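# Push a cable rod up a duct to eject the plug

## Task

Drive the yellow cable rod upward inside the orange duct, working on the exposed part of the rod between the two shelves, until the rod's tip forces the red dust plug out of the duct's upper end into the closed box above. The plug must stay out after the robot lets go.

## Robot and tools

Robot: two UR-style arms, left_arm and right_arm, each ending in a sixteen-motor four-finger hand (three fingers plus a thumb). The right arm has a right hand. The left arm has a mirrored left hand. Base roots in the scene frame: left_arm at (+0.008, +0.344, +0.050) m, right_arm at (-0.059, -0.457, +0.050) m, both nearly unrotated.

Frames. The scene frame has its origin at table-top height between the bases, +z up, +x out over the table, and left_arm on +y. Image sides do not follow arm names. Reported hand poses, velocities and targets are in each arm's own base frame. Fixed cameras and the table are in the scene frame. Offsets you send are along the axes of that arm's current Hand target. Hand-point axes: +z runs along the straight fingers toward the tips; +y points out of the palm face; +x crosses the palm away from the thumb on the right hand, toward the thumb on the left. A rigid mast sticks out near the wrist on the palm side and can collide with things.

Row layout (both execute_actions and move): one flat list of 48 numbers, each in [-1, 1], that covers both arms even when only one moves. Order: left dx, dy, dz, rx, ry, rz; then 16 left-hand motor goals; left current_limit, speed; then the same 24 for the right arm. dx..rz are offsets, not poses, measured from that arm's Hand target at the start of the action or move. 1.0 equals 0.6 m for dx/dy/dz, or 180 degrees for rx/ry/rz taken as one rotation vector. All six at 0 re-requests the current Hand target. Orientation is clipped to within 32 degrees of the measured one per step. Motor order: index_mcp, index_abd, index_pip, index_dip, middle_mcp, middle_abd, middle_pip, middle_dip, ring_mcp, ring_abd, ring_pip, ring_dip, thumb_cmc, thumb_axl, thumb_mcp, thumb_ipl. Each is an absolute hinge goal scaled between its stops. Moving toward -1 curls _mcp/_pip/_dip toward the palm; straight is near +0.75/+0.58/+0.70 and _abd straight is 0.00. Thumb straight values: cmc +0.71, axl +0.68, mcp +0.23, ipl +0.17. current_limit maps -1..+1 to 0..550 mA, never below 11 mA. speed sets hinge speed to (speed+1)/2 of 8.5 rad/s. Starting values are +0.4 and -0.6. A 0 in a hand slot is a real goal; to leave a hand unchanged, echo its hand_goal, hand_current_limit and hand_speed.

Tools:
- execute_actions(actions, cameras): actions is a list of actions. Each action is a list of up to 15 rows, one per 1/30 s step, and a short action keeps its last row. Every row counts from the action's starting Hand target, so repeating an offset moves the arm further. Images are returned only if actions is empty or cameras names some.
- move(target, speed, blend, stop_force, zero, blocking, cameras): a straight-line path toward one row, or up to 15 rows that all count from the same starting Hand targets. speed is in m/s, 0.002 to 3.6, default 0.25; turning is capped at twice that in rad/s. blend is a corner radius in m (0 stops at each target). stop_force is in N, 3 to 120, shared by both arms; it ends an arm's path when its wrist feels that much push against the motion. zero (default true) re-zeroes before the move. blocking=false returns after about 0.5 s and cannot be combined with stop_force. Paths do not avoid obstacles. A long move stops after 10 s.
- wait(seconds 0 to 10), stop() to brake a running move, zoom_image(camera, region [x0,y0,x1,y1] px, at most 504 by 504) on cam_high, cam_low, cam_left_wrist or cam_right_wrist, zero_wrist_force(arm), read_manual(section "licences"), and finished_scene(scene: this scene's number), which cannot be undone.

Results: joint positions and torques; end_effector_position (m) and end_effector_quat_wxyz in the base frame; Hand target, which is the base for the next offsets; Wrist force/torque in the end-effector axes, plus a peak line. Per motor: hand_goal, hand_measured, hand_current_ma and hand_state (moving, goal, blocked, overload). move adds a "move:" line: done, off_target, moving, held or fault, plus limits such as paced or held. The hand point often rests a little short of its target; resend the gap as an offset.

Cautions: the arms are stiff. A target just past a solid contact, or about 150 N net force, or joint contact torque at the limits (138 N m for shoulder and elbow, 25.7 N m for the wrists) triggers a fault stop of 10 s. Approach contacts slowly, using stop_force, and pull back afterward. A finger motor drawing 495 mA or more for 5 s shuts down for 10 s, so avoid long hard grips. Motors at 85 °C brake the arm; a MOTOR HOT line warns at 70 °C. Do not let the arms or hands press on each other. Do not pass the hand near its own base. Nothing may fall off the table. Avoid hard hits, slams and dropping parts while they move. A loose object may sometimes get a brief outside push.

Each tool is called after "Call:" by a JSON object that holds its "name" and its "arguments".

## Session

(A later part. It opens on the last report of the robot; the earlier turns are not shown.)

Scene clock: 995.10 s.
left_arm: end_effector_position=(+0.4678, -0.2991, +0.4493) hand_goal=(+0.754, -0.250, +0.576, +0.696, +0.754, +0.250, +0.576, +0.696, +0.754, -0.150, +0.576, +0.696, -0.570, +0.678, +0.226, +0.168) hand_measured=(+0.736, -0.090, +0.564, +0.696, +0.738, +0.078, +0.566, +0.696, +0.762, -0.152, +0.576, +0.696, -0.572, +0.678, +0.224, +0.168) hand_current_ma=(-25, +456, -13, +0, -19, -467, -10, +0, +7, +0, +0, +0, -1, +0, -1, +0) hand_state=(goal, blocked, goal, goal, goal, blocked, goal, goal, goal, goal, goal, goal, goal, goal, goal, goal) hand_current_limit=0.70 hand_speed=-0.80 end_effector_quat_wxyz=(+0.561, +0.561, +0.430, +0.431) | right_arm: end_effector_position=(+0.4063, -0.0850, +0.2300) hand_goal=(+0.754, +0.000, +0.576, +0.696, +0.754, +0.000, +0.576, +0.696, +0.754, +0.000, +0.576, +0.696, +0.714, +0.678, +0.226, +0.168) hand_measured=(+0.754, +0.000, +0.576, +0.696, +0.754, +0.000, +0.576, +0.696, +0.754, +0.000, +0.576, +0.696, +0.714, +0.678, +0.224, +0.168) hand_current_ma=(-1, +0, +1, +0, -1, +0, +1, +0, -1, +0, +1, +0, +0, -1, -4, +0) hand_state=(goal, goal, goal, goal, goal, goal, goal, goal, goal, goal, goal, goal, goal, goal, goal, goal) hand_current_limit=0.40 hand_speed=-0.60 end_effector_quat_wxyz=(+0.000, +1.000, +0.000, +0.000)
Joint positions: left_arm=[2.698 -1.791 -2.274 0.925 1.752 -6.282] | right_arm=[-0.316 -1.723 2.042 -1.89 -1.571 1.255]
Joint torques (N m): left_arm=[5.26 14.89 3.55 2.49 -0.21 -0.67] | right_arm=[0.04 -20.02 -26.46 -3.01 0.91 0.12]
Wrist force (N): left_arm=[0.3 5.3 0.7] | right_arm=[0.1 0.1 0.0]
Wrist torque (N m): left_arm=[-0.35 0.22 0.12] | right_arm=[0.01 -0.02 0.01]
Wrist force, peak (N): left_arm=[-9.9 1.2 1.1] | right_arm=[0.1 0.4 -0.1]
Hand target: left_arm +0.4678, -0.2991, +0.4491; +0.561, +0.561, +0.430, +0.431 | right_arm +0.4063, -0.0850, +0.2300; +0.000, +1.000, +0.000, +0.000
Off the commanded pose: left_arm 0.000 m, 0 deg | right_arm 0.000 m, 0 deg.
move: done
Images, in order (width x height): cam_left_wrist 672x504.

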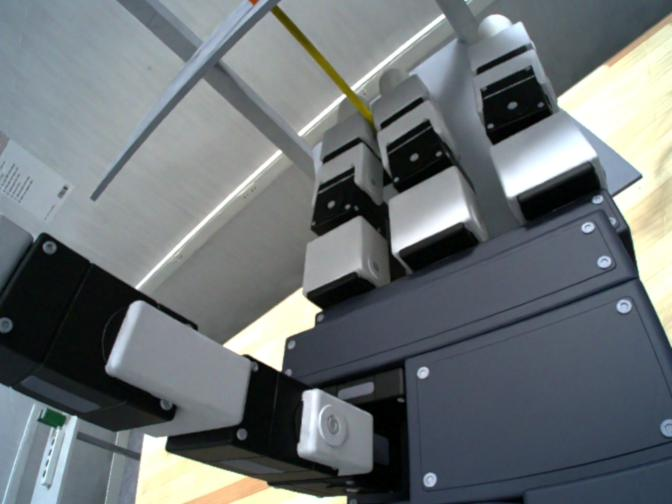

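Call:
{"name": "move", "arguments": {"target": [0,0.04,0,0,0,0,0.754,-0.25,0.576,0.696,0.754,0.25,0.576,0.696,0.754,-0.15,0.576,0.696,-0.571,0.678,0.226,0.168,0.7,-0.8,0,0,0,0,0,0,0.754,0,0.576,0.696,0.754,0,0.576,0.696,0.754,0,0.576,0.696,0.714,0.678,0.226,0.168,0.4,-0.6], "speed": 0.03}}

Call:
{"name": "move", "arguments": {"target": [0,-0.01,0,0,0,0,0.754,-0.25,0.576,0.696,0.754,0.25,0.576,0.696,0.754,-0.15,0.576,0.696,-0.571,0.678,0.226,0.168,0.7,-0.8,0,0,0,0,0,0,0.754,0,0.576,0.696,0.754,0,0.576,0.696,0.754,0,0.576,0.696,0.714,0.678,0.226,0.168,0.4,-0.6], "speed": 0.03}}

Call:
{"name": "move", "arguments": {"target": [0,-0.01,0,0,0,0,0.754,-0.25,0.576,0.696,0.754,0.25,0.576,0.696,0.754,-0.15,0.576,0.696,-0.571,0.678,0.226,0.168,0.7,-0.8,0,0,0,0,0,0,0.754,0,0.576,0.696,0.754,0,0.576,0.696,0.754,0,0.576,0.696,0.714,0.678,0.226,0.168,0.4,-0.6], "speed": 0.03}}

Scene clock: 1020.50 s.
left_arm: end_effector_position=(+0.4678, -0.2991, +0.4730) hand_goal=(+0.754, -0.250, +0.576, +0.696, +0.754, +0.250, +0.576, +0.696, +0.754, -0.150, +0.576, +0.696, -0.570, +0.678, +0.226, +0.168) hand_measured=(+0.758, -0.090, +0.574, +0.696, +0.762, +0.078, +0.576, +0.696, +0.762, -0.152, +0.576, +0.696, -0.572, +0.678, +0.224, +0.168) hand_current_ma=(+4, +454, -1, +0, +8, -467, +0, +0, +7, +0, +0, +0, -1, +0, -1, +0) hand_state=(goal, blocked, goal, goal, goal, blocked, goal, goal, goal, goal, goal, goal, goal, goal, goal, goal) hand_current_limit=0.70 hand_speed=-0.80 end_effector_quat_wxyz=(+0.561, +0.561, +0.430, +0.431) | right_arm: end_effector_position=(+0.4063, -0.0850, +0.2300) hand_goal=(+0.754, +0.000, +0.576, +0.696, +0.754, +0.000, +0.576, +0.696, +0.754, +0.000, +0.576, +0.696, +0.714, +0.678, +0.226, +0.168) hand_measured=(+0.754, +0.000, +0.576, +0.696, +0.754, +0.000, +0.576, +0.696, +0.754, +0.000, +0.576, +0.696, +0.714, +0.678, +0.224, +0.168) hand_current_ma=(-1, +0, +1, +0, -1, +0, +1, +0, -1, +0, +1, +0, +0, -1, -4, +0) hand_state=(goal, goal, goal, goal, goal, goal, goal, goal, goal, goal, goal, goal, goal, goal, goal, goal) hand_current_limit=0.40 hand_speed=-0.60 end_effector_quat_wxyz=(+0.000, +1.000, +0.000, +0.000)
Joint positions: left_arm=[2.698 -1.735 -2.253 0.847 1.752 -6.282] | right_arm=[-0.316 -1.723 2.042 -1.89 -1.571 1.255]
Joint torques (N m): left_arm=[-6.9 33.29 22.75 -0.36 1.4 0.19] | right_arm=[1.38 -19.32 -25.79 -3.06 0.96 0.21]
Wrist force (N): left_arm=[-0.6 0.9 -0.4] | right_arm=[0.0 -0.1 -0.1]
Wrist torque (N m): left_arm=[-0.04 0.15 0.04] | right_arm=[-0.01 0.00 0.00]
Wrist force, peak (N): left_arm=[0.8 6.2 0.7] | right_arm=[0.3 0.3 0.0]
Hand target: left_arm +0.4678, -0.2991, +0.4731; +0.561, +0.561, +0.430, +0.431 | right_arm +0.4063, -0.0850, +0.2300; +0.000, +1.000, +0.000, +0.000
Off the commanded pose: left_arm 0.000 m, 0 deg | right_arm 0.000 m, 0 deg.
move: done

Scene clock: 1021.33 s.
left_arm: end_effector_position=(+0.4678, -0.2991, +0.4673) hand_goal=(+0.754, -0.250, +0.576, +0.696, +0.754, +0.250, +0.576, +0.696, +0.754, -0.150, +0.576, +0.696, -0.570, +0.678, +0.226, +0.168) hand_measured=(+0.758, -0.090, +0.574, +0.696, +0.762, +0.078, +0.576, +0.696, +0.762, -0.152, +0.576, +0.696, -0.572, +0.678, +0.224, +0.168) hand_current_ma=(+4, +454, -1, +0, +8, -467, +0, +0, +7, +0, +0, +0, -1, +0, -1, +0) hand_state=(goal, blocked, goal, goal, goal, blocked, goal, goal, goal, goal, goal, goal, goal, goal, goal, goal) hand_current_limit=0.70 hand_speed=-0.80 end_effector_quat_wxyz=(+0.561, +0.561, +0.430, +0.431) | right_arm: end_effector_position=(+0.4063, -0.0850, +0.2300) hand_goal=(+0.754, +0.000, +0.576, +0.696, +0.754, +0.000, +0.576, +0.696, +0.754, +0.000, +0.576, +0.696, +0.714, +0.678, +0.226, +0.168) hand_measured=(+0.754, +0.000, +0.576, +0.696, +0.754, +0.000, +0.576, +0.696, +0.754, +0.000, +0.576, +0.696, +0.714, +0.678, +0.224, +0.168) hand_current_ma=(-1, +0, +1, +0, -1, +0, +1, +0, -1, +0, +1, +0, +0, -1, -4, +0) hand_state=(goal, goal, goal, goal, goal, goal, goal, goal, goal, goal, goal, goal, goal, goal, goal, goal) hand_current_limit=0.40 hand_speed=-0.60 end_effector_quat_wxyz=(+0.000, +1.000, +0.000, +0.000)
Joint positions: left_arm=[2.698 -1.748 -2.259 0.866 1.752 -6.282] | right_arm=[-0.316 -1.723 2.042 -1.89 -1.571 1.255]
Joint torques (N m): left_arm=[-8.39 17.07 8.1 3.28 1.24 -1.71] | right_arm=[0.85 -19.3 -25.45 -2.95 0.84 0.2]
Wrist force (N): left_arm=[-0.7 0.8 -0.2] | right_arm=[0.0 0.2 0.1]
Wrist torque (N m): left_arm=[-0.07 0.16 0.04] | right_arm=[0.01 -0.01 0.01]
Wrist force, peak (N): left_arm=[-0.7 0.9 -0.7] | right_arm=[-0.3 0.2 -0.2]
Hand target: left_arm +0.4678, -0.2991, +0.4671; +0.561, +0.561, +0.430, +0.431 | right_arm +0.4063, -0.0850, +0.2300; +0.000, +1.000, +0.000, +0.000
Off the commanded pose: left_arm 0.000 m, 0 deg | right_arm 0.000 m, 0 deg.
move: done

Scene clock: 1022.17 s.
left_arm: end_effector_position=(+0.4678, -0.2991, +0.4613) hand_goal=(+0.754, -0.250, +0.576, +0.696, +0.754, +0.250, +0.576, +0.696, +0.754, -0.150, +0.576, +0.696, -0.570, +0.678, +0.226, +0.168) hand_measured=(+0.758, -0.090, +0.574, +0.696, +0.762, +0.078, +0.576, +0.696, +0.762, -0.152, +0.576, +0.696, -0.572, +0.678, +0.224, +0.168) hand_current_ma=(+4, +454, -1, +0, +8, -467, +0, +0, +7, +0, +0, +0, -1, +0, -1, +0) hand_state=(goal, blocked, goal, goal, goal, blocked, goal, goal, goal, goal, goal, goal, goal, goal, goal, goal) hand_current_limit=0.70 hand_speed=-0.80 end_effector_quat_wxyz=(+0.561, +0.561, +0.430, +0.431) | right_arm: end_effector_position=(+0.4063, -0.0850, +0.2300) hand_goal=(+0.754, +0.000, +0.576, +0.696, +0.754, +0.000, +0.576, +0.696, +0.754, +0.000, +0.576, +0.696, +0.714, +0.678, +0.226, +0.168) hand_measured=(+0.754, +0.000, +0.576, +0.696, +0.754, +0.000, +0.576, +0.696, +0.754, +0.000, +0.576, +0.696, +0.714, +0.678, +0.224, +0.168) hand_current_ma=(-1, +0, +1, +0, -1, +0, +1, +0, -1, +0, +1, +0, +0, -1, -4, +0) hand_state=(goal, goal, goal, goal, goal, goal, goal, goal, goal, goal, goal, goal, goal, goal, goal, goal) hand_current_limit=0.40 hand_speed=-0.60 end_effector_quat_wxyz=(+0.000, +1.000, +0.000, +0.000)
Joint positions: left_arm=[2.698 -1.762 -2.264 0.886 1.752 -6.282] | right_arm=[-0.316 -1.723 2.042 -1.89 -1.571 1.255]
Joint torques (N m): left_arm=[-4.51 18.16 6.55 3.74 -0.05 -1.39] | right_arm=[1.21 -18.12 -26.2 -2.96 0.88 0.21]
Wrist force (N): left_arm=[-0.2 1.0 -0.2] | right_arm=[-0.3 0.1 -0.1]
Wrist torque (N m): left_arm=[-0.06 0.10 0.07] | right_arm=[0.02 0.04 -0.02]
Wrist force, peak (N): left_arm=[-0.7 1.1 -0.3] | right_arm=[-0.3 0.3 -0.1]
Hand target: left_arm +0.4678, -0.2991, +0.4611; +0.561, +0.561, +0.430, +0.431 | right_arm +0.4063, -0.0850, +0.2300; +0.000, +1.000, +0.000, +0.000
Off the commanded pose: left_arm 0.000 m, 0 deg | right_arm 0.000 m, 0 deg.
move: done

Call:
{"name": "move", "arguments": {"target": [[0,0,0,0,0,0,0.754,0.03,0.576,0.696,0.754,-0.03,0.576,0.696,0.754,-0.15,0.576,0.696,-0.571,0.678,0.226,0.168,0.2,-0.8,0,0,0,0,0,0,0.754,0,0.576,0.696,0.754,0,0.576,0.696,0.754,0,0.576,0.696,0.714,0.678,0.226,0.168,0.4,-0.6],[0,-0.115,0,0,0,0,0.754,0.03,0.576,0.696,0.754,-0.03,0.576,0.696,0.754,-0.15,0.576,0.696,-0.571,0.678,0.226,0.168,0.2,-0.8,0,0,0,0,0,0,0.754,0,0.576,0.696,0.754,0,0.576,0.696,0.754,0,0.576,0.696,0.714,0.678,0.226,0.168,0.4,-0.6]], "speed": 0.08, "cameras": []}}

Call:
{"name": "move", "arguments": {"target": [0,-0.067,0,0,0,0,0.754,0.03,0.576,0.696,0.754,-0.03,0.576,0.696,0.754,-0.15,0.576,0.696,-0.571,0.678,0.226,0.168,0.2,-0.8,0,0,0,0,0,0,0.754,0,0.576,0.696,0.754,0,0.576,0.696,0.754,0,0.576,0.696,0.714,0.678,0.226,0.168,0.4,-0.6], "speed": 0.015, "stop_force": 3, "cameras": ["cam_left_wrist", "cam_high", "cam_low"]}}

Call:
{"name": "zoom_image", "arguments": {"camera": "cam_high", "region": [190, 120, 270, 200]}}

Call:
{"name": "zoom_image", "arguments": {"camera": "cam_low", "region": [250, 80, 330, 160]}}

Scene clock: 1154.63 s.
left_arm: end_effector_position=(+0.4616, -0.2961, +0.3998) hand_goal=(+0.754, +0.030, +0.576, +0.696, +0.754, -0.030, +0.576, +0.696, +0.754, -0.150, +0.576, +0.696, -0.570, +0.678, +0.226, +0.168) hand_measured=(+0.654, +0.026, +0.576, +0.696, +0.680, -0.026, +0.576, +0.696, +0.700, -0.152, +0.576, +0.696, -0.572, +0.678, +0.224, +0.168) hand_current_ma=(-305, -1, +0, +0, -195, +2, +0, +0, -123, +0, +0, +0, -1, +0, -1, +0) hand_state=(blocked, goal, goal, goal, blocked, goal, goal, goal, blocked, goal, goal, goal, goal, goal, goal, goal) hand_current_limit=0.20 hand_speed=-0.80 end_effector_quat_wxyz=(+0.572, +0.550, +0.424, +0.437) | right_arm: end_effector_position=(+0.4063, -0.0850, +0.2300) hand_goal=(+0.754, +0.000, +0.576, +0.696, +0.754, +0.000, +0.576, +0.696, +0.754, +0.000, +0.576, +0.696, +0.714, +0.678, +0.226, +0.168) hand_measured=(+0.754, +0.000, +0.576, +0.696, +0.754, +0.000, +0.576, +0.696, +0.754, +0.000, +0.576, +0.696, +0.714, +0.678, +0.224, +0.168) hand_current_ma=(-1, +0, +1, +0, -1, +0, +1, +0, -1, +0, +1, +0, +0, -1, -4, +0) hand_state=(goal, goal, goal, goal, goal, goal, goal, goal, goal, goal, goal, goal, goal, goal, goal, goal) hand_current_limit=0.40 hand_speed=-0.60 end_effector_quat_wxyz=(+0.000, +1.000, +0.000, +0.000)
Joint positions: left_arm=[2.699 -1.943 -2.308 1.147 1.752 -6.282] | right_arm=[-0.316 -1.723 2.042 -1.89 -1.571 1.255]
Joint torques (N m): left_arm=[20.04 -14.07 -14.91 -10.33 0.76 0.59] | right_arm=[0.23 -19.46 -25.97 -2.96 0.87 0.04]
Motor temperatures (°C): left_arm=[37 38 41 44 40 36] | right_arm=[31 35 32 34 40 43]
Wrist force (N): left_arm=[-15.6 61.9 -14.9] | right_arm=[0.2 0.1 -0.1]
Wrist torque (N m): left_arm=[0.88 0.39 -1.40] | right_arm=[0.03 -0.02 0.01]
Wrist force, peak (N): left_arm=[-15.6 61.9 -14.9] | right_arm=[0.2 0.2 -0.2]
Hand target: left_arm +0.4679, -0.2991, +0.3921; +0.561, +0.561, +0.430, +0.431 | right_arm +0.4063, -0.0850, +0.2300; +0.000, +1.000, +0.000, +0.000
Off the commanded pose: left_arm 0.010 m, 2 deg | right_arm 0.000 m, 0 deg.
move: off_target (left_arm)
No camera images: "cameras" was empty.

Scene clock: 1158.40 s.
left_arm: end_effector_position=(+0.4444, -0.2878, +0.3747) hand_goal=(+0.754, +0.030, +0.576, +0.696, +0.754, -0.030, +0.576, +0.696, +0.754, -0.150, +0.576, +0.696, -0.570, +0.678, +0.226, +0.168) hand_measured=(+0.226, +0.028, +0.576, +0.696, +0.364, -0.026, +0.576, +0.696, +0.452, -0.152, +0.576, +0.696, -0.572, +0.678, +0.224, +0.168) hand_current_ma=(-330, -1, +0, +0, -330, +1, +0, +0, -330, +0, +0, +0, -1, +0, -1, +0) hand_state=(blocked, goal, goal, goal, blocked, goal, goal, goal, blocked, goal, goal, goal, goal, goal, goal, goal) hand_current_limit=0.20 hand_speed=-0.80 end_effector_quat_wxyz=(+0.597, +0.523, +0.409, +0.450) | right_arm: end_effector_position=(+0.4063, -0.0850, +0.2300) hand_goal=(+0.754, +0.000, +0.576, +0.696, +0.754, +0.000, +0.576, +0.696, +0.754, +0.000, +0.576, +0.696, +0.714, +0.678, +0.226, +0.168) hand_measured=(+0.754, +0.000, +0.576, +0.696, +0.754, +0.000, +0.576, +0.696, +0.754, +0.000, +0.576, +0.696, +0.714, +0.678, +0.224, +0.168) hand_current_ma=(-1, +0, +1, +0, -1, +0, +1, +0, -1, +0, +1, +0, +0, -1, -4, +0) hand_state=(goal, goal, goal, goal, goal, goal, goal, goal, goal, goal, goal, goal, goal, goal, goal, goal) hand_current_limit=0.40 hand_speed=-0.60 end_effector_quat_wxyz=(+0.000, +1.000, +0.000, +0.000)
Joint positions: left_arm=[2.7 -2.066 -2.323 1.367 1.75 -6.281] | right_arm=[-0.316 -1.723 2.042 -1.89 -1.571 1.255]
Joint torques (N m): left_arm=[31.43 -7.3 8.7 -11.34 5.09 1.18] | right_arm=[-0.19 -20.07 -26.55 -3.01 0.85 0.28]
Wrist force (N): left_arm=[-30.4 53.7 -32.6] | right_arm=[0.0 0.1 0.0]
Wrist torque (N m): left_arm=[1.57 -0.51 -3.16] | right_arm=[0.01 0.01 0.00]
Wrist force, peak (N): left_arm=[-30.4 53.7 -32.6] | right_arm=[-0.2 -0.1 0.3]
Hand target: left_arm +0.4679, -0.2991, +0.3519; +0.561, +0.561, +0.430, +0.431 | right_arm +0.4063, -0.0850, +0.2300; +0.000, +1.000, +0.000, +0.000
Off the commanded pose: left_arm 0.035 m, 7 deg | right_arm 0.000 m, 0 deg.
move: off_target (left_arm)
Images, in order (width x height): cam_high 504x504, cam_low 504x504, cam_left_wrist 672x504.

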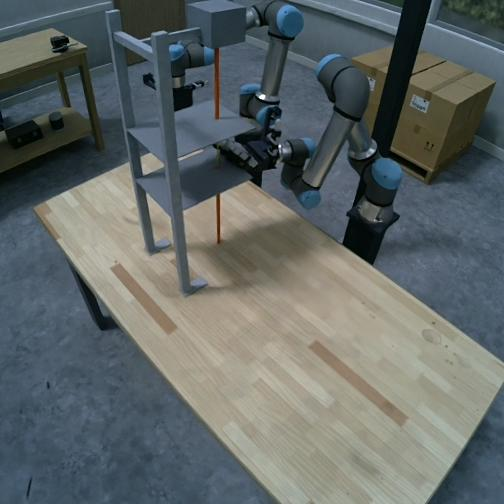

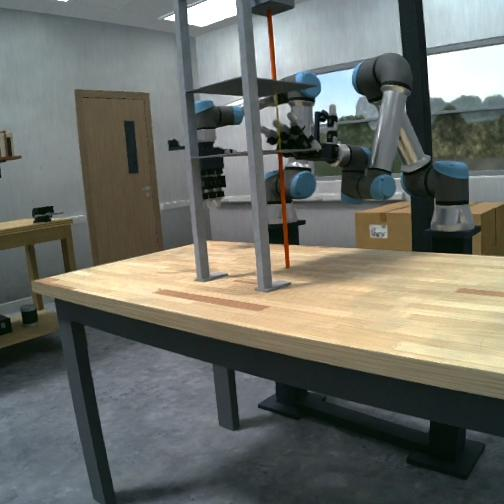

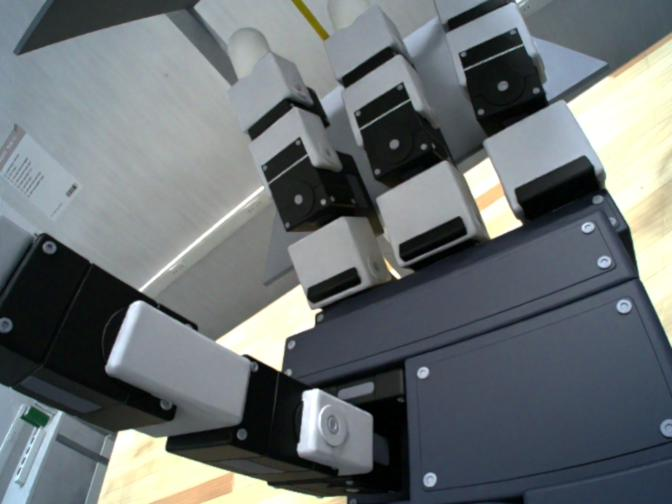

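Scaled by 6.300.

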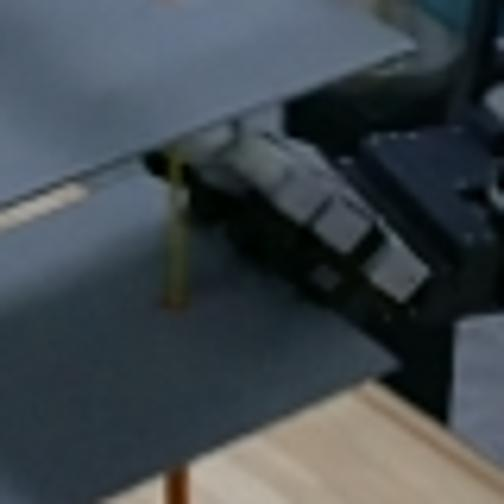

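Scaled by 6.300.

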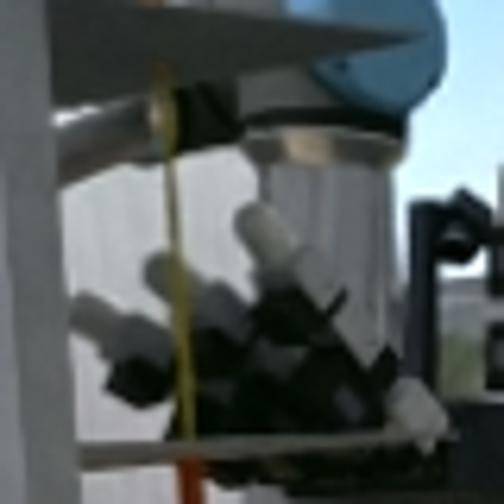

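Call:
{"name": "move", "arguments": {"target": [0,0.14,0,0,0,0,0.754,0.03,0.576,0.696,0.754,-0.03,0.576,0.696,0.754,-0.15,0.576,0.696,-0.571,0.678,0.226,0.168,0.2,-0.8,0,0,0,0,0,0,0.754,0,0.576,0.696,0.754,0,0.576,0.696,0.754,0,0.576,0.696,0.714,0.678,0.226,0.168,0.4,-0.6], "speed": 0.05, "cameras": ["cam_left_wrist", "cam_high", "cam_low"]}}

Call:
{"name": "zoom_image", "arguments": {"camera": "cam_high", "region": [190, 120, 270, 200]}}

Call:
{"name": "zoom_image", "arguments": {"camera": "cam_low", "region": [250, 80, 330, 160]}}

Scene clock: 1169.63 s.
left_arm: end_effector_position=(+0.4678, -0.2991, +0.4358) hand_goal=(+0.754, +0.030, +0.576, +0.696, +0.754, -0.030, +0.576, +0.696, +0.754, -0.150, +0.576, +0.696, -0.570, +0.678, +0.226, +0.168) hand_measured=(+0.760, +0.028, +0.576, +0.696, +0.760, -0.026, +0.576, +0.696, +0.762, -0.152, +0.576, +0.696, -0.572, +0.678, +0.224, +0.168) hand_current_ma=(+5, -1, +0, +0, +6, +1, +0, +0, +6, +0, +0, +0, -1, +0, -1, +0) hand_state=(goal, goal, goal, goal, goal, goal, goal, goal, goal, goal, goal, goal, goal, goal, goal, goal) hand_current_limit=0.20 hand_speed=-0.80 end_effector_quat_wxyz=(+0.561, +0.561, +0.430, +0.431) end_effector_velocity=(+0.000, +0.000, +0.002) end_effector_angular_velocity=(-0.001, -0.002, +0.000) | right_arm: end_effector_position=(+0.4063, -0.0850, +0.2300) hand_goal=(+0.754, +0.000, +0.576, +0.696, +0.754, +0.000, +0.576, +0.696, +0.754, +0.000, +0.576, +0.696, +0.714, +0.678, +0.226, +0.168) hand_measured=(+0.754, +0.000, +0.576, +0.696, +0.754, +0.000, +0.576, +0.696, +0.754, +0.000, +0.576, +0.696, +0.714, +0.678, +0.224, +0.168) hand_current_ma=(-1, +0, +1, +0, -1, +0, +1, +0, -1, +0, +1, +0, +0, -1, -4, +0) hand_state=(goal, goal, goal, goal, goal, goal, goal, goal, goal, goal, goal, goal, goal, goal, goal, goal) hand_current_limit=0.40 hand_speed=-0.60 end_effector_quat_wxyz=(+0.000, +1.000, +0.000, +0.000)
Joint positions: left_arm=[2.698 -1.825 -2.284 0.969 1.752 -6.282] | right_arm=[-0.316 -1.723 2.042 -1.89 -1.571 1.255]
Joint velocities: left_arm=[0 0.005 0.001 -0.004 0 0] | right_arm=[within noise]
Joint torques (N m): left_arm=[-7.86 36.98 21.66 -0.31 2.48 -1.79] | right_arm=[1.04 -20.23 -25.77 -3.33 0.88 0.27]
Wrist force (N): left_arm=[-0.7 1.9 -0.2] | right_arm=[0.3 0.2 0.2]
Wrist torque (N m): left_arm=[0.05 0.18 0.03] | right_arm=[0.01 -0.04 0.03]
Wrist force, peak (N): left_arm=[-30.3 54.0 -33.1] | right_arm=[0.2 0.1 -0.4]
Hand target: left_arm +0.4678, -0.2991, +0.4359; +0.561, +0.561, +0.430, +0.431 | right_arm +0.4063, -0.0850, +0.2300; +0.000, +1.000, +0.000, +0.000
Off the commanded pose: left_arm 0.000 m, 0 deg | right_arm 0.000 m, 0 deg.
move: done
Images, in order (width x height): cam_high 504x504, cam_low 504x504, cam_left_wrist 672x504.

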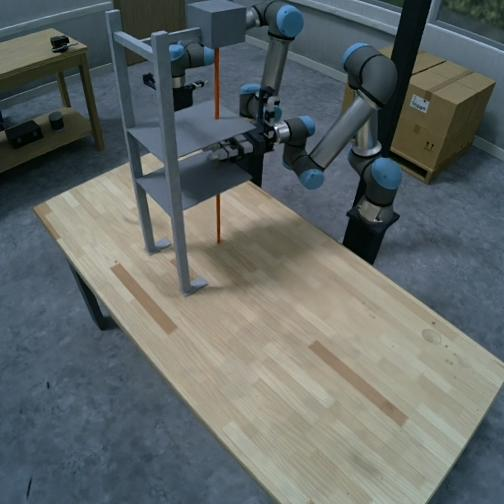

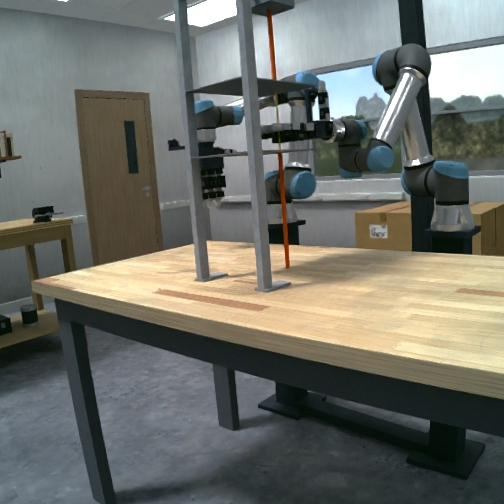

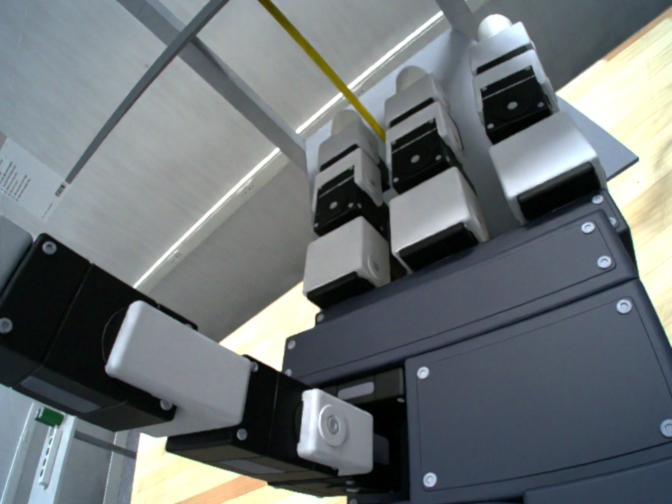

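Scaled by 6.300.

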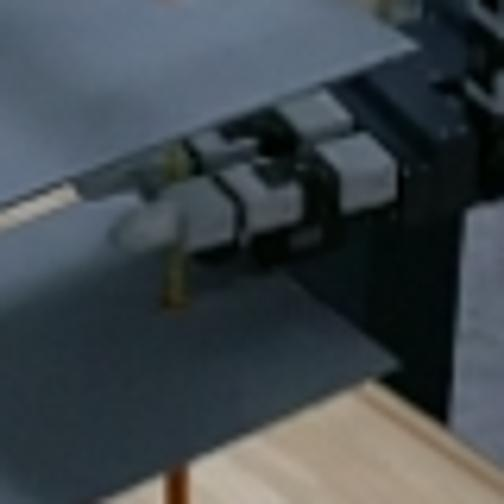

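Scaled by 6.300.

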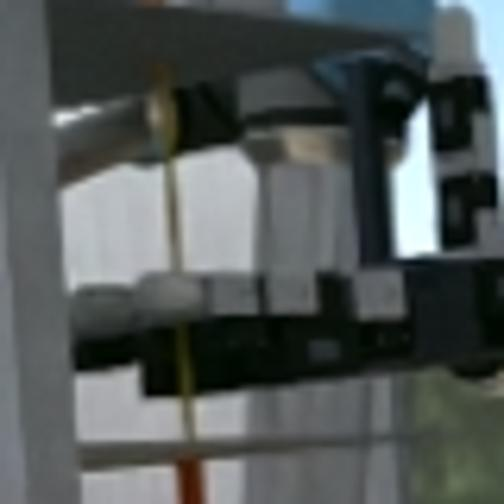

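Call:
{"name": "move", "arguments": {"target": [0,-0.033,0,0,0,0,0.754,0.03,0.576,0.696,0.754,-0.03,0.576,0.696,0.754,-0.05,0.576,0.696,-0.571,0.678,0.226,0.168,0.2,-0.8,0,0,0,0,0,0,0.754,0,0.576,0.696,0.754,0,0.576,0.696,0.754,0,0.576,0.696,0.714,0.678,0.226,0.168,0.4,-0.6], "speed": 0.02, "stop_force": 4}}

Call:
{"name": "move", "arguments": {"target": [0,0,0,0,0,0,0.754,-0.25,0.576,0.696,0.754,0.25,0.576,0.696,0.754,-0.05,0.576,0.696,-0.571,0.678,0.226,0.168,0.7,-0.8,0,0,0,0,0,0,0.754,0,0.576,0.696,0.754,0,0.576,0.696,0.754,0,0.576,0.696,0.714,0.678,0.226,0.168,0.4,-0.6], "speed": 0.05}}

Call:
{"name": "move", "arguments": {"target": [0,0.14,0,0,0,0,0.754,-0.25,0.576,0.696,0.754,0.25,0.576,0.696,0.754,-0.05,0.576,0.696,-0.571,0.678,0.226,0.168,0.7,-0.8,0,0,0,0,0,0,0.754,0,0.576,0.696,0.754,0,0.576,0.696,0.754,0,0.576,0.696,0.714,0.678,0.226,0.168,0.4,-0.6], "speed": 0.03, "stop_force": 6, "cameras": ["cam_left_wrist", "cam_high", "cam_low"]}}

Call:
{"name": "zoom_image", "arguments": {"camera": "cam_low", "region": [250, 80, 330, 160]}}

Scene clock: 1305.23 s.
left_arm: end_effector_position=(+0.4679, -0.2991, +0.4161) hand_goal=(+0.754, +0.030, +0.576, +0.696, +0.754, -0.030, +0.576, +0.696, +0.754, -0.050, +0.576, +0.696, -0.570, +0.678, +0.226, +0.168) hand_measured=(+0.760, +0.028, +0.576, +0.696, +0.760, -0.026, +0.576, +0.696, +0.762, -0.052, +0.576, +0.696, -0.572, +0.678, +0.224, +0.168) hand_current_ma=(+6, -1, +0, +0, +6, +1, +0, +0, +7, -1, +0, +0, -1, +0, -1, +0) hand_state=(goal, goal, goal, goal, goal, goal, goal, goal, goal, goal, goal, goal, goal, goal, goal, goal) hand_current_limit=0.20 hand_speed=-0.80 end_effector_quat_wxyz=(+0.561, +0.561, +0.430, +0.431) | right_arm: end_effector_position=(+0.4063, -0.0850, +0.2300) hand_goal=(+0.754, +0.000, +0.576, +0.696, +0.754, +0.000, +0.576, +0.696, +0.754, +0.000, +0.576, +0.696, +0.714, +0.678, +0.226, +0.168) hand_measured=(+0.754, +0.000, +0.576, +0.696, +0.754, +0.000, +0.576, +0.696, +0.754, +0.000, +0.576, +0.696, +0.714, +0.678, +0.224, +0.168) hand_current_ma=(-1, +0, +1, +0, -1, +0, +1, +0, -1, +0, +1, +0, +0, -1, -4, +0) hand_state=(goal, goal, goal, goal, goal, goal, goal, goal, goal, goal, goal, goal, goal, goal, goal, goal) hand_current_limit=0.40 hand_speed=-0.60 end_effector_quat_wxyz=(+0.000, +1.000, +0.000, +0.000)
Joint positions: left_arm=[2.699 -1.877 -2.297 1.033 1.752 -6.282] | right_arm=[-0.316 -1.723 2.042 -1.89 -1.571 1.255]
Joint torques (N m): left_arm=[7.26 20.59 3.44 3.49 -0.91 0.7] | right_arm=[0.19 -20.45 -26.75 -3.2 0.85 0.13]
Wrist force (N): left_arm=[-0.9 2.3 -0.4] | right_arm=[-0.1 -0.1 0.1]
Wrist torque (N m): left_arm=[0.11 0.19 0.00] | right_arm=[-0.02 0.01 -0.01]
Wrist force, peak (N): left_arm=[-0.9 2.5 0.1] | right_arm=[0.3 0.2 0.2]
Hand target: left_arm +0.4679, -0.2991, +0.4161; +0.561, +0.561, +0.430, +0.431 | right_arm +0.4063, -0.0850, +0.2300; +0.000, +1.000, +0.000, +0.000
Off the commanded pose: left_arm 0.000 m, 0 deg | right_arm 0.000 m, 0 deg.
move: done

Scene clock: 1305.73 s.
left_arm: end_effector_position=(+0.4679, -0.2991, +0.4161) hand_goal=(+0.754, -0.250, +0.576, +0.696, +0.754, +0.250, +0.576, +0.696, +0.754, -0.050, +0.576, +0.696, -0.570, +0.678, +0.226, +0.168) hand_measured=(+0.760, -0.090, +0.576, +0.696, +0.760, +0.080, +0.576, +0.696, +0.762, -0.052, +0.576, +0.696, -0.572, +0.678, +0.224, +0.168) hand_current_ma=(+6, +457, +0, +0, +6, -467, +0, +0, +7, -1, +0, +0, -1, +0, -1, +0) hand_state=(goal, blocked, goal, goal, goal, blocked, goal, goal, goal, goal, goal, goal, goal, goal, goal, goal) hand_current_limit=0.70 hand_speed=-0.80 end_effector_quat_wxyz=(+0.561, +0.561, +0.430, +0.431) | right_arm: end_effector_position=(+0.4063, -0.0850, +0.2300) hand_goal=(+0.754, +0.000, +0.576, +0.696, +0.754, +0.000, +0.576, +0.696, +0.754, +0.000, +0.576, +0.696, +0.714, +0.678, +0.226, +0.168) hand_measured=(+0.754, +0.000, +0.576, +0.696, +0.754, +0.000, +0.576, +0.696, +0.754, +0.000, +0.576, +0.696, +0.714, +0.678, +0.224, +0.168) hand_current_ma=(-1, +0, +1, +0, -1, +0, +1, +0, -1, +0, +1, +0, +0, -1, -4, +0) hand_state=(goal, goal, goal, goal, goal, goal, goal, goal, goal, goal, goal, goal, goal, goal, goal, goal) hand_current_limit=0.40 hand_speed=-0.60 end_effector_quat_wxyz=(+0.000, +1.000, +0.000, +0.000)
Joint positions: left_arm=[2.699 -1.877 -2.297 1.033 1.752 -6.282] | right_arm=[-0.316 -1.723 2.042 -1.89 -1.571 1.255]
Joint torques (N m): left_arm=[5.65 20.22 4.51 3.48 -0.61 1.11] | right_arm=[0.72 -20.67 -26.27 -3.03 0.86 0.1]
Wrist force (N): left_arm=[-0.5 2.3 0.7] | right_arm=[0.2 0.0 0.0]
Wrist torque (N m): left_arm=[0.01 0.20 0.03] | right_arm=[0.00 -0.03 0.02]
Wrist force, peak (N): left_arm=[-0.5 2.4 0.3] | right_arm=[-0.2 0.2 -0.1]
Hand target: left_arm +0.4679, -0.2991, +0.4161; +0.561, +0.561, +0.430, +0.431 | right_arm +0.4063, -0.0850, +0.2300; +0.000, +1.000, +0.000, +0.000
Off the commanded pose: left_arm 0.000 m, 0 deg | right_arm 0.000 m, 0 deg.
move: done

Scene clock: 1309.63 s.
left_arm: end_effector_position=(+0.4678, -0.2992, +0.5001) hand_goal=(+0.754, -0.250, +0.576, +0.696, +0.754, +0.250, +0.576, +0.696, +0.754, -0.050, +0.576, +0.696, -0.570, +0.678, +0.226, +0.168) hand_measured=(+0.764, -0.090, +0.576, +0.696, +0.764, +0.080, +0.578, +0.696, +0.762, -0.052, +0.576, +0.696, -0.572, +0.678, +0.224, +0.168) hand_current_ma=(+10, +456, +0, +0, +10, -467, +0, +0, +7, -1, +0, +0, -1, +0, -1, +0) hand_state=(goal, blocked, goal, goal, goal, blocked, goal, goal, goal, goal, goal, goal, goal, goal, goal, goal) hand_current_limit=0.70 hand_speed=-0.80 end_effector_quat_wxyz=(+0.561, +0.561, +0.430, +0.431) | right_arm: end_effector_position=(+0.4063, -0.0850, +0.2300) hand_goal=(+0.754, +0.000, +0.576, +0.696, +0.754, +0.000, +0.576, +0.696, +0.754, +0.000, +0.576, +0.696, +0.714, +0.678, +0.226, +0.168) hand_measured=(+0.754, +0.000, +0.576, +0.696, +0.754, +0.000, +0.576, +0.696, +0.754, +0.000, +0.576, +0.696, +0.714, +0.678, +0.224, +0.168) hand_current_ma=(-1, +0, +1, +0, -1, +0, +1, +0, -1, +0, +1, +0, +0, -1, -4, +0) hand_state=(goal, goal, goal, goal, goal, goal, goal, goal, goal, goal, goal, goal, goal, goal, goal, goal) hand_current_limit=0.40 hand_speed=-0.60 end_effector_quat_wxyz=(+0.000, +1.000, +0.000, +0.000)
Joint positions: left_arm=[2.698 -1.676 -2.224 0.76 1.752 -6.282] | right_arm=[-0.316 -1.723 2.042 -1.89 -1.571 1.255]
Joint torques (N m): left_arm=[-7.82 33.82 24.16 0.08 2.21 -1.8] | right_arm=[0.8 -20.13 -25.79 -3.06 0.91 0.17]
Wrist force (N): left_arm=[-0.5 1.6 0.8] | right_arm=[0.2 0.1 0.0]
Wrist torque (N m): left_arm=[-0.02 0.21 0.02] | right_arm=[0.01 -0.03 0.02]
Wrist force, peak (N): left_arm=[-0.4 1.6 2.0] | right_arm=[0.0 0.0 0.4]
Hand target: left_arm +0.4678, -0.2992, +0.5001; +0.561, +0.561, +0.430, +0.431 | right_arm +0.4063, -0.0850, +0.2300; +0.000, +1.000, +0.000, +0.000
Off the commanded pose: left_arm 0.000 m, 0 deg | right_arm 0.000 m, 0 deg.
move: done
Images, in order (width x height): cam_high 504x504, cam_low 504x504, cam_left_wrist 672x504.

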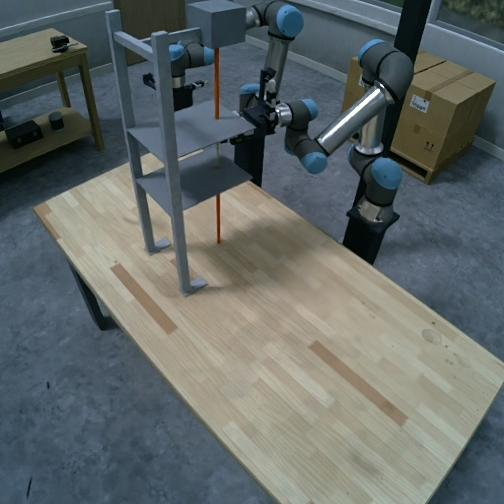

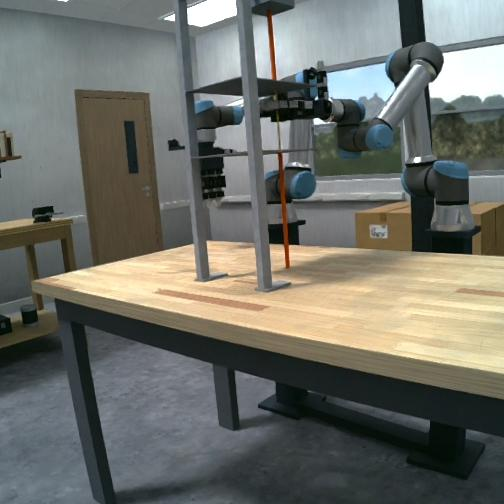

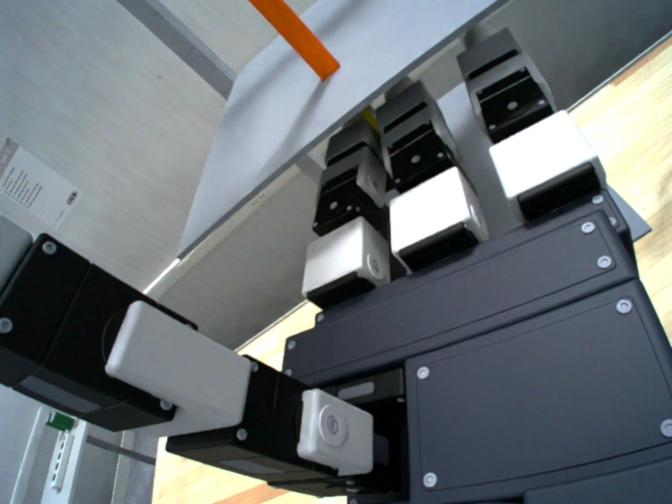

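Scaled by 6.300.

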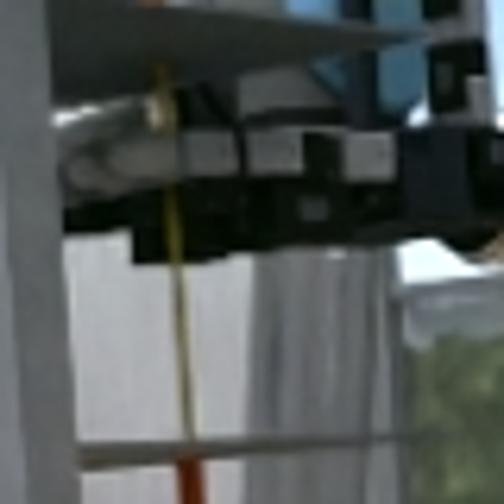

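Call:
{"name": "move", "arguments": {"target": [0,0.045,0,0,0,0,0.754,-0.25,0.576,0.696,0.754,0.25,0.576,0.696,0.754,-0.05,0.576,0.696,-0.571,0.678,0.226,0.168,0.7,-0.8,0,0,0,0,0,0,0.754,0,0.576,0.696,0.754,0,0.576,0.696,0.754,0,0.576,0.696,0.714,0.678,0.226,0.168,0.4,-0.6], "speed": 0.02, "stop_force": 5, "cameras": ["cam_left_wrist", "cam_high", "cam_low"]}}

Call:
{"name": "zoom_image", "arguments": {"camera": "cam_low", "region": [250, 80, 330, 160]}}

Call:
{"name": "zoom_image", "arguments": {"camera": "cam_high", "region": [190, 120, 270, 200]}}

Scene clock: 1326.70 s.
left_arm: end_effector_position=(+0.4677, -0.2992, +0.5271) hand_goal=(+0.754, -0.250, +0.576, +0.696, +0.754, +0.250, +0.576, +0.696, +0.754, -0.050, +0.576, +0.696, -0.570, +0.678, +0.226, +0.168) hand_measured=(+0.764, -0.090, +0.576, +0.696, +0.764, +0.080, +0.578, +0.696, +0.762, -0.052, +0.576, +0.696, -0.572, +0.678, +0.224, +0.168) hand_current_ma=(+10, +456, +0, +0, +10, -467, +0, +0, +7, -1, +0, +0, -1, +0, -1, +0) hand_state=(goal, blocked, goal, goal, goal, blocked, goal, goal, goal, goal, goal, goal, goal, goal, goal, goal) hand_current_limit=0.70 hand_speed=-0.80 end_effector_quat_wxyz=(+0.561, +0.561, +0.430, +0.431) | right_arm: end_effector_position=(+0.4063, -0.0850, +0.2300) hand_goal=(+0.754, +0.000, +0.576, +0.696, +0.754, +0.000, +0.576, +0.696, +0.754, +0.000, +0.576, +0.696, +0.714, +0.678, +0.226, +0.168) hand_measured=(+0.754, +0.000, +0.576, +0.696, +0.754, +0.000, +0.576, +0.696, +0.754, +0.000, +0.576, +0.696, +0.714, +0.678, +0.224, +0.168) hand_current_ma=(-1, +0, +1, +0, -1, +0, +1, +0, -1, +0, +1, +0, +0, -1, -4, +0) hand_state=(goal, goal, goal, goal, goal, goal, goal, goal, goal, goal, goal, goal, goal, goal, goal, goal) hand_current_limit=0.40 hand_speed=-0.60 end_effector_quat_wxyz=(+0.000, +1.000, +0.000, +0.000)
Joint positions: left_arm=[2.698 -1.624 -2.191 0.675 1.753 -6.282] | right_arm=[-0.316 -1.723 2.042 -1.89 -1.571 1.255]
Joint torques (N m): left_arm=[-7.71 31.21 25.58 0.07 2.13 0.15] | right_arm=[0.52 -20.57 -26.59 -3.29 0.97 0.24]
Wrist force (N): left_arm=[-0.5 1.1 1.2] | right_arm=[0.0 0.1 0.1]
Wrist torque (N m): left_arm=[-0.10 0.23 0.04] | right_arm=[0.00 0.00 0.01]
Wrist force, peak (N): left_arm=[-0.3 1.4 1.8] | right_arm=[0.2 0.3 0.3]
Hand target: left_arm +0.4677, -0.2992, +0.5271; +0.561, +0.561, +0.430, +0.431 | right_arm +0.4063, -0.0850, +0.2300; +0.000, +1.000, +0.000, +0.000
Off the commanded pose: left_arm 0.000 m, 0 deg | right_arm 0.000 m, 0 deg.
move: done
Images, in order (width x height): cam_high 504x504, cam_low 504x504, cam_left_wrist 672x504.

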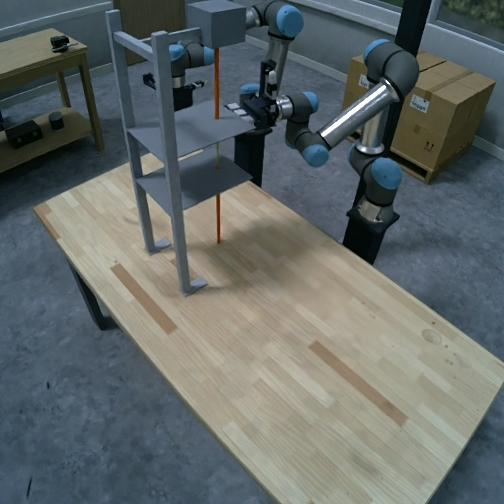

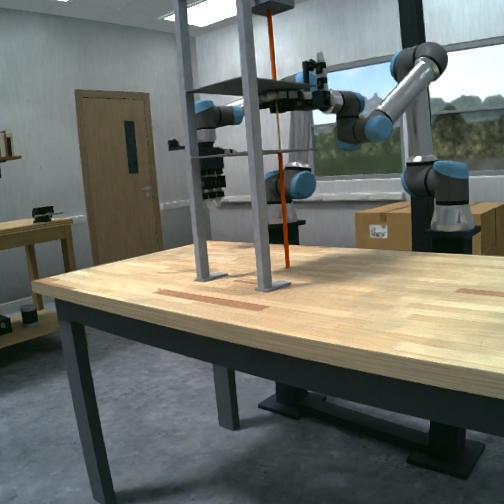

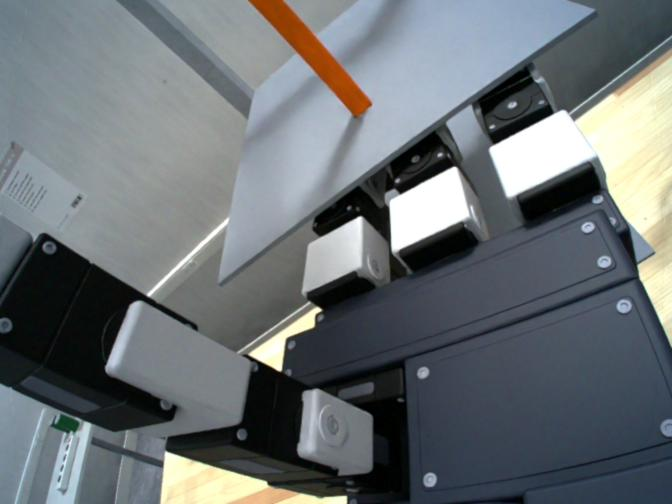

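Scaled by 6.300.

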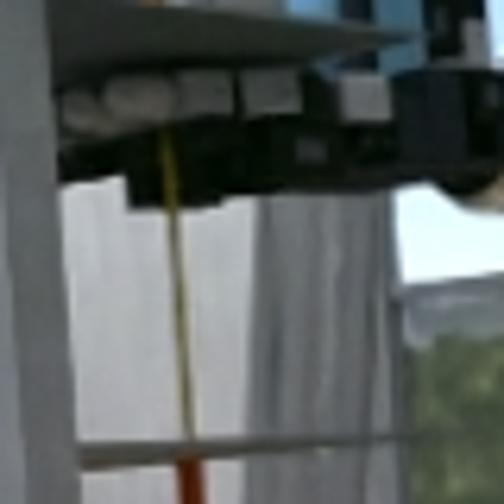

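Scaled by 6.300.

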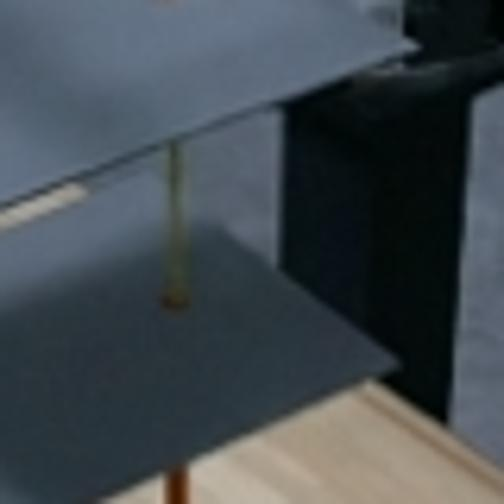

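Call:
{"name": "move", "arguments": {"target": [[0,-0.1818,0,0,0,0,0.754,-0.25,0.576,0.696,0.754,0.25,0.576,0.696,0.754,-0.05,0.576,0.696,-0.571,0.678,0.226,0.168,0.7,-0.8,0,0,0,0,0,0,0.754,0,0.576,0.696,0.754,0,0.576,0.696,0.754,0,0.576,0.696,0.714,0.678,0.226,0.168,0.4,-0.6],[0,-0.1818,0,0,0,0,0.754,0.1,0.576,0.696,0.754,-0.1,0.576,0.696,0.754,-0.15,0.576,0.696,-0.571,0.678,0.226,0.168,0.2,-0.8,0,0,0,0,0,0,0.754,0,0.576,0.696,0.754,0,0.576,0.696,0.754,0,0.576,0.696,0.714,0.678,0.226,0.168,0.4,-0.6]], "speed": 0.04}}

Call:
{"name": "move", "arguments": {"target": [[0,0.05,0,0,0,0,0.754,0.1,0.576,0.696,0.754,-0.1,0.576,0.696,0.754,-0.15,0.576,0.696,-0.571,0.678,0.226,0.168,0.2,-0.8,0,0,0,0,0,0,0.754,0,0.576,0.696,0.754,0,0.576,0.696,0.754,0,0.576,0.696,0.714,0.678,0.226,0.168,0.4,-0.6],[0.0503,0.05,0.01,0,-0.1111,0,0.754,0.1,0.576,0.696,0.754,-0.1,0.576,0.696,0.754,-0.15,0.576,0.696,-0.571,0.678,0.226,0.168,0.2,-0.8,0,0,0,0,0,0,0.754,0,0.576,0.696,0.754,0,0.576,0.696,0.754,0,0.576,0.696,0.714,0.678,0.226,0.168,0.4,-0.6]], "speed": 0.06, "cameras": ["all"]}}

Call:
{"name": "zoom_image", "arguments": {"camera": "cam_left_wrist", "region": [280, 0, 560, 210]}}

Call:
{"name": "zoom_image", "arguments": {"camera": "cam_low", "region": [250, 80, 330, 160]}}

Scene clock: 1447.00 s.
left_arm: end_effector_position=(+0.4679, -0.2991, +0.4181) hand_goal=(+0.754, +0.100, +0.576, +0.696, +0.754, -0.100, +0.576, +0.696, +0.754, -0.150, +0.576, +0.696, -0.570, +0.678, +0.226, +0.168) hand_measured=(+0.762, +0.096, +0.576, +0.696, +0.762, -0.096, +0.578, +0.696, +0.762, -0.148, +0.576, +0.696, -0.572, +0.678, +0.224, +0.168) hand_current_ma=(+7, -1, +0, +0, +7, +2, +0, +0, +7, +1, +0, +0, -1, +0, -1, +0) hand_state=(goal, goal, goal, goal, goal, goal, goal, goal, goal, goal, goal, goal, goal, goal, goal, goal) hand_current_limit=0.20 hand_speed=-0.80 end_effector_quat_wxyz=(+0.561, +0.561, +0.430, +0.431) | right_arm: end_effector_position=(+0.4063, -0.0850, +0.2300) hand_goal=(+0.754, +0.000, +0.576, +0.696, +0.754, +0.000, +0.576, +0.696, +0.754, +0.000, +0.576, +0.696, +0.714, +0.678, +0.226, +0.168) hand_measured=(+0.754, +0.000, +0.576, +0.696, +0.754, +0.000, +0.576, +0.696, +0.754, +0.000, +0.576, +0.696, +0.714, +0.678, +0.224, +0.168) hand_current_ma=(-1, +0, +1, +0, -1, +0, +1, +0, -1, +0, +1, +0, +0, -1, -4, +0) hand_state=(goal, goal, goal, goal, goal, goal, goal, goal, goal, goal, goal, goal, goal, goal, goal, goal) hand_current_limit=0.40 hand_speed=-0.60 end_effector_quat_wxyz=(+0.000, +1.000, +0.000, +0.000)
Joint positions: left_arm=[2.699 -1.872 -2.295 1.026 1.752 -6.282] | right_arm=[-0.316 -1.723 2.042 -1.89 -1.571 1.255]
Joint torques (N m): left_arm=[8.44 21.41 5.24 3.36 -2.05 1.29] | right_arm=[0.65 -21.3 -26.71 -3.49 0.74 0.07]
Wrist force (N): left_arm=[-0.8 2.2 -0.4] | right_arm=[-0.1 -0.1 0.1]
Wrist torque (N m): left_arm=[0.09 0.18 0.02] | right_arm=[-0.02 0.01 -0.01]
Wrist force, peak (N): left_arm=[0.1 3.5 4.5] | right_arm=[-0.2 0.3 -0.2]
Hand target: left_arm +0.4679, -0.2991, +0.4181; +0.561, +0.561, +0.430, +0.431 | right_arm +0.4063, -0.0850, +0.2300; +0.000, +1.000, +0.000, +0.000
Off the commanded pose: left_arm 0.000 m, 0 deg | right_arm 0.000 m, 0 deg.
move: done

Scene clock: 1451.37 s.
left_arm: end_effector_position=(+0.4814, -0.2715, +0.4481) hand_goal=(+0.754, +0.100, +0.576, +0.696, +0.754, -0.100, +0.576, +0.696, +0.754, -0.150, +0.576, +0.696, -0.570, +0.678, +0.226, +0.168) hand_measured=(+0.762, +0.096, +0.576, +0.696, +0.762, -0.096, +0.578, +0.696, +0.762, -0.148, +0.576, +0.696, -0.572, +0.678, +0.224, +0.168) hand_current_ma=(+7, -1, +0, +0, +7, +2, +0, +0, +7, +1, +0, +0, -1, +0, -1, +0) hand_state=(goal, goal, goal, goal, goal, goal, goal, goal, goal, goal, goal, goal, goal, goal, goal, goal) hand_current_limit=0.20 hand_speed=-0.80 end_effector_quat_wxyz=(+0.627, +0.627, +0.326, +0.327) | right_arm: end_effector_position=(+0.4063, -0.0850, +0.2300) hand_goal=(+0.754, +0.000, +0.576, +0.696, +0.754, +0.000, +0.576, +0.696, +0.754, +0.000, +0.576, +0.696, +0.714, +0.678, +0.226, +0.168) hand_measured=(+0.754, +0.000, +0.576, +0.696, +0.754, +0.000, +0.576, +0.696, +0.754, +0.000, +0.576, +0.696, +0.714, +0.678, +0.224, +0.168) hand_current_ma=(-1, +0, +1, +0, -1, +0, +1, +0, -1, +0, +1, +0, +0, -1, -4, +0) hand_state=(goal, goal, goal, goal, goal, goal, goal, goal, goal, goal, goal, goal, goal, goal, goal, goal) hand_current_limit=0.40 hand_speed=-0.60 end_effector_quat_wxyz=(+0.000, +1.000, +0.000, +0.000)
Joint positions: left_arm=[3.054 -1.725 -2.367 0.952 1.048 -6.282] | right_arm=[-0.316 -1.723 2.042 -1.89 -1.571 1.255]
Joint torques (N m): left_arm=[7.18 30.56 6.92 -0.34 -2.32 1.85] | right_arm=[0.49 -20.52 -26.58 -3.36 0.82 0.1]
Wrist force (N): left_arm=[-0.5 1.7 -0.2] | right_arm=[0.3 0.3 -0.1]
Wrist torque (N m): left_arm=[0.08 0.17 0.05] | right_arm=[0.04 -0.03 0.03]
Wrist force, peak (N): left_arm=[-0.9 2.6 -0.4] | right_arm=[0.1 0.3 -0.4]
Hand target: left_arm +0.4814, -0.2715, +0.4481; +0.627, +0.627, +0.326, +0.327 | right_arm +0.4063, -0.0850, +0.2300; +0.000, +1.000, +0.000, +0.000
Off the commanded pose: left_arm 0.000 m, 0 deg | right_arm 0.000 m, 0 deg.
move: done

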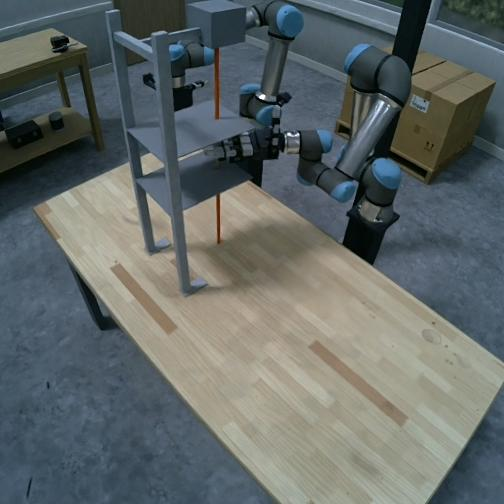

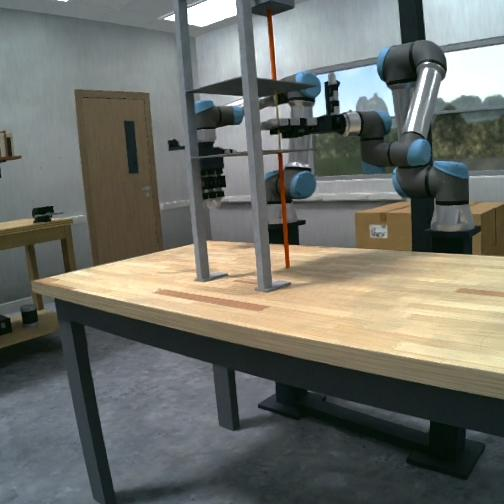

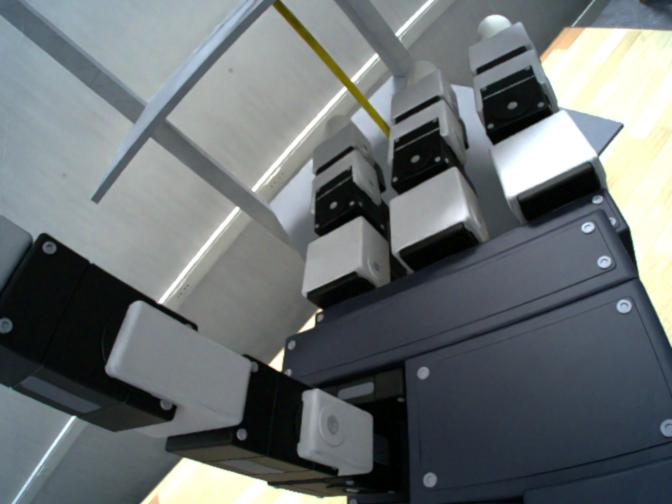

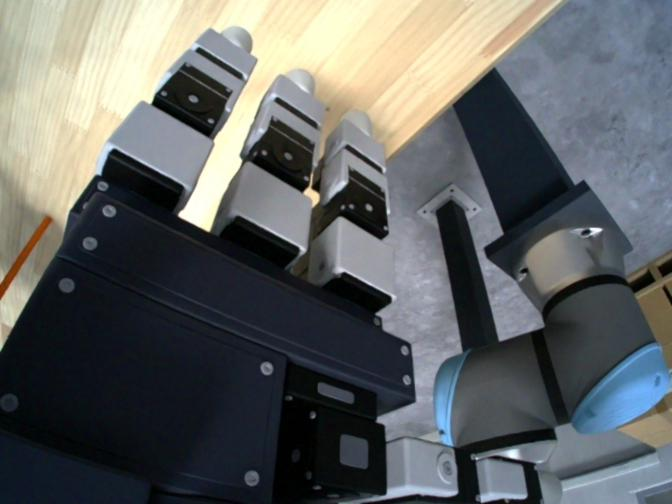

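Scaled by 1.800 from the camera's 672x504 image, which has a finer 960x720 frame.

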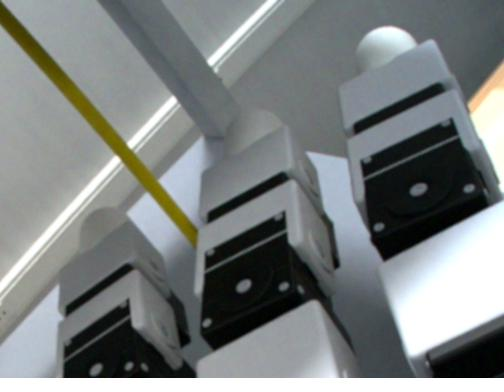

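Scaled by 6.300.

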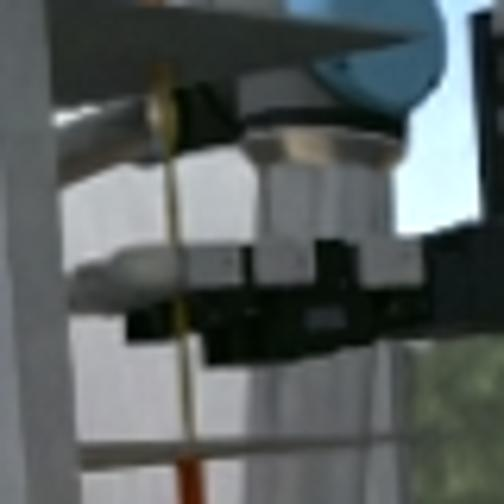

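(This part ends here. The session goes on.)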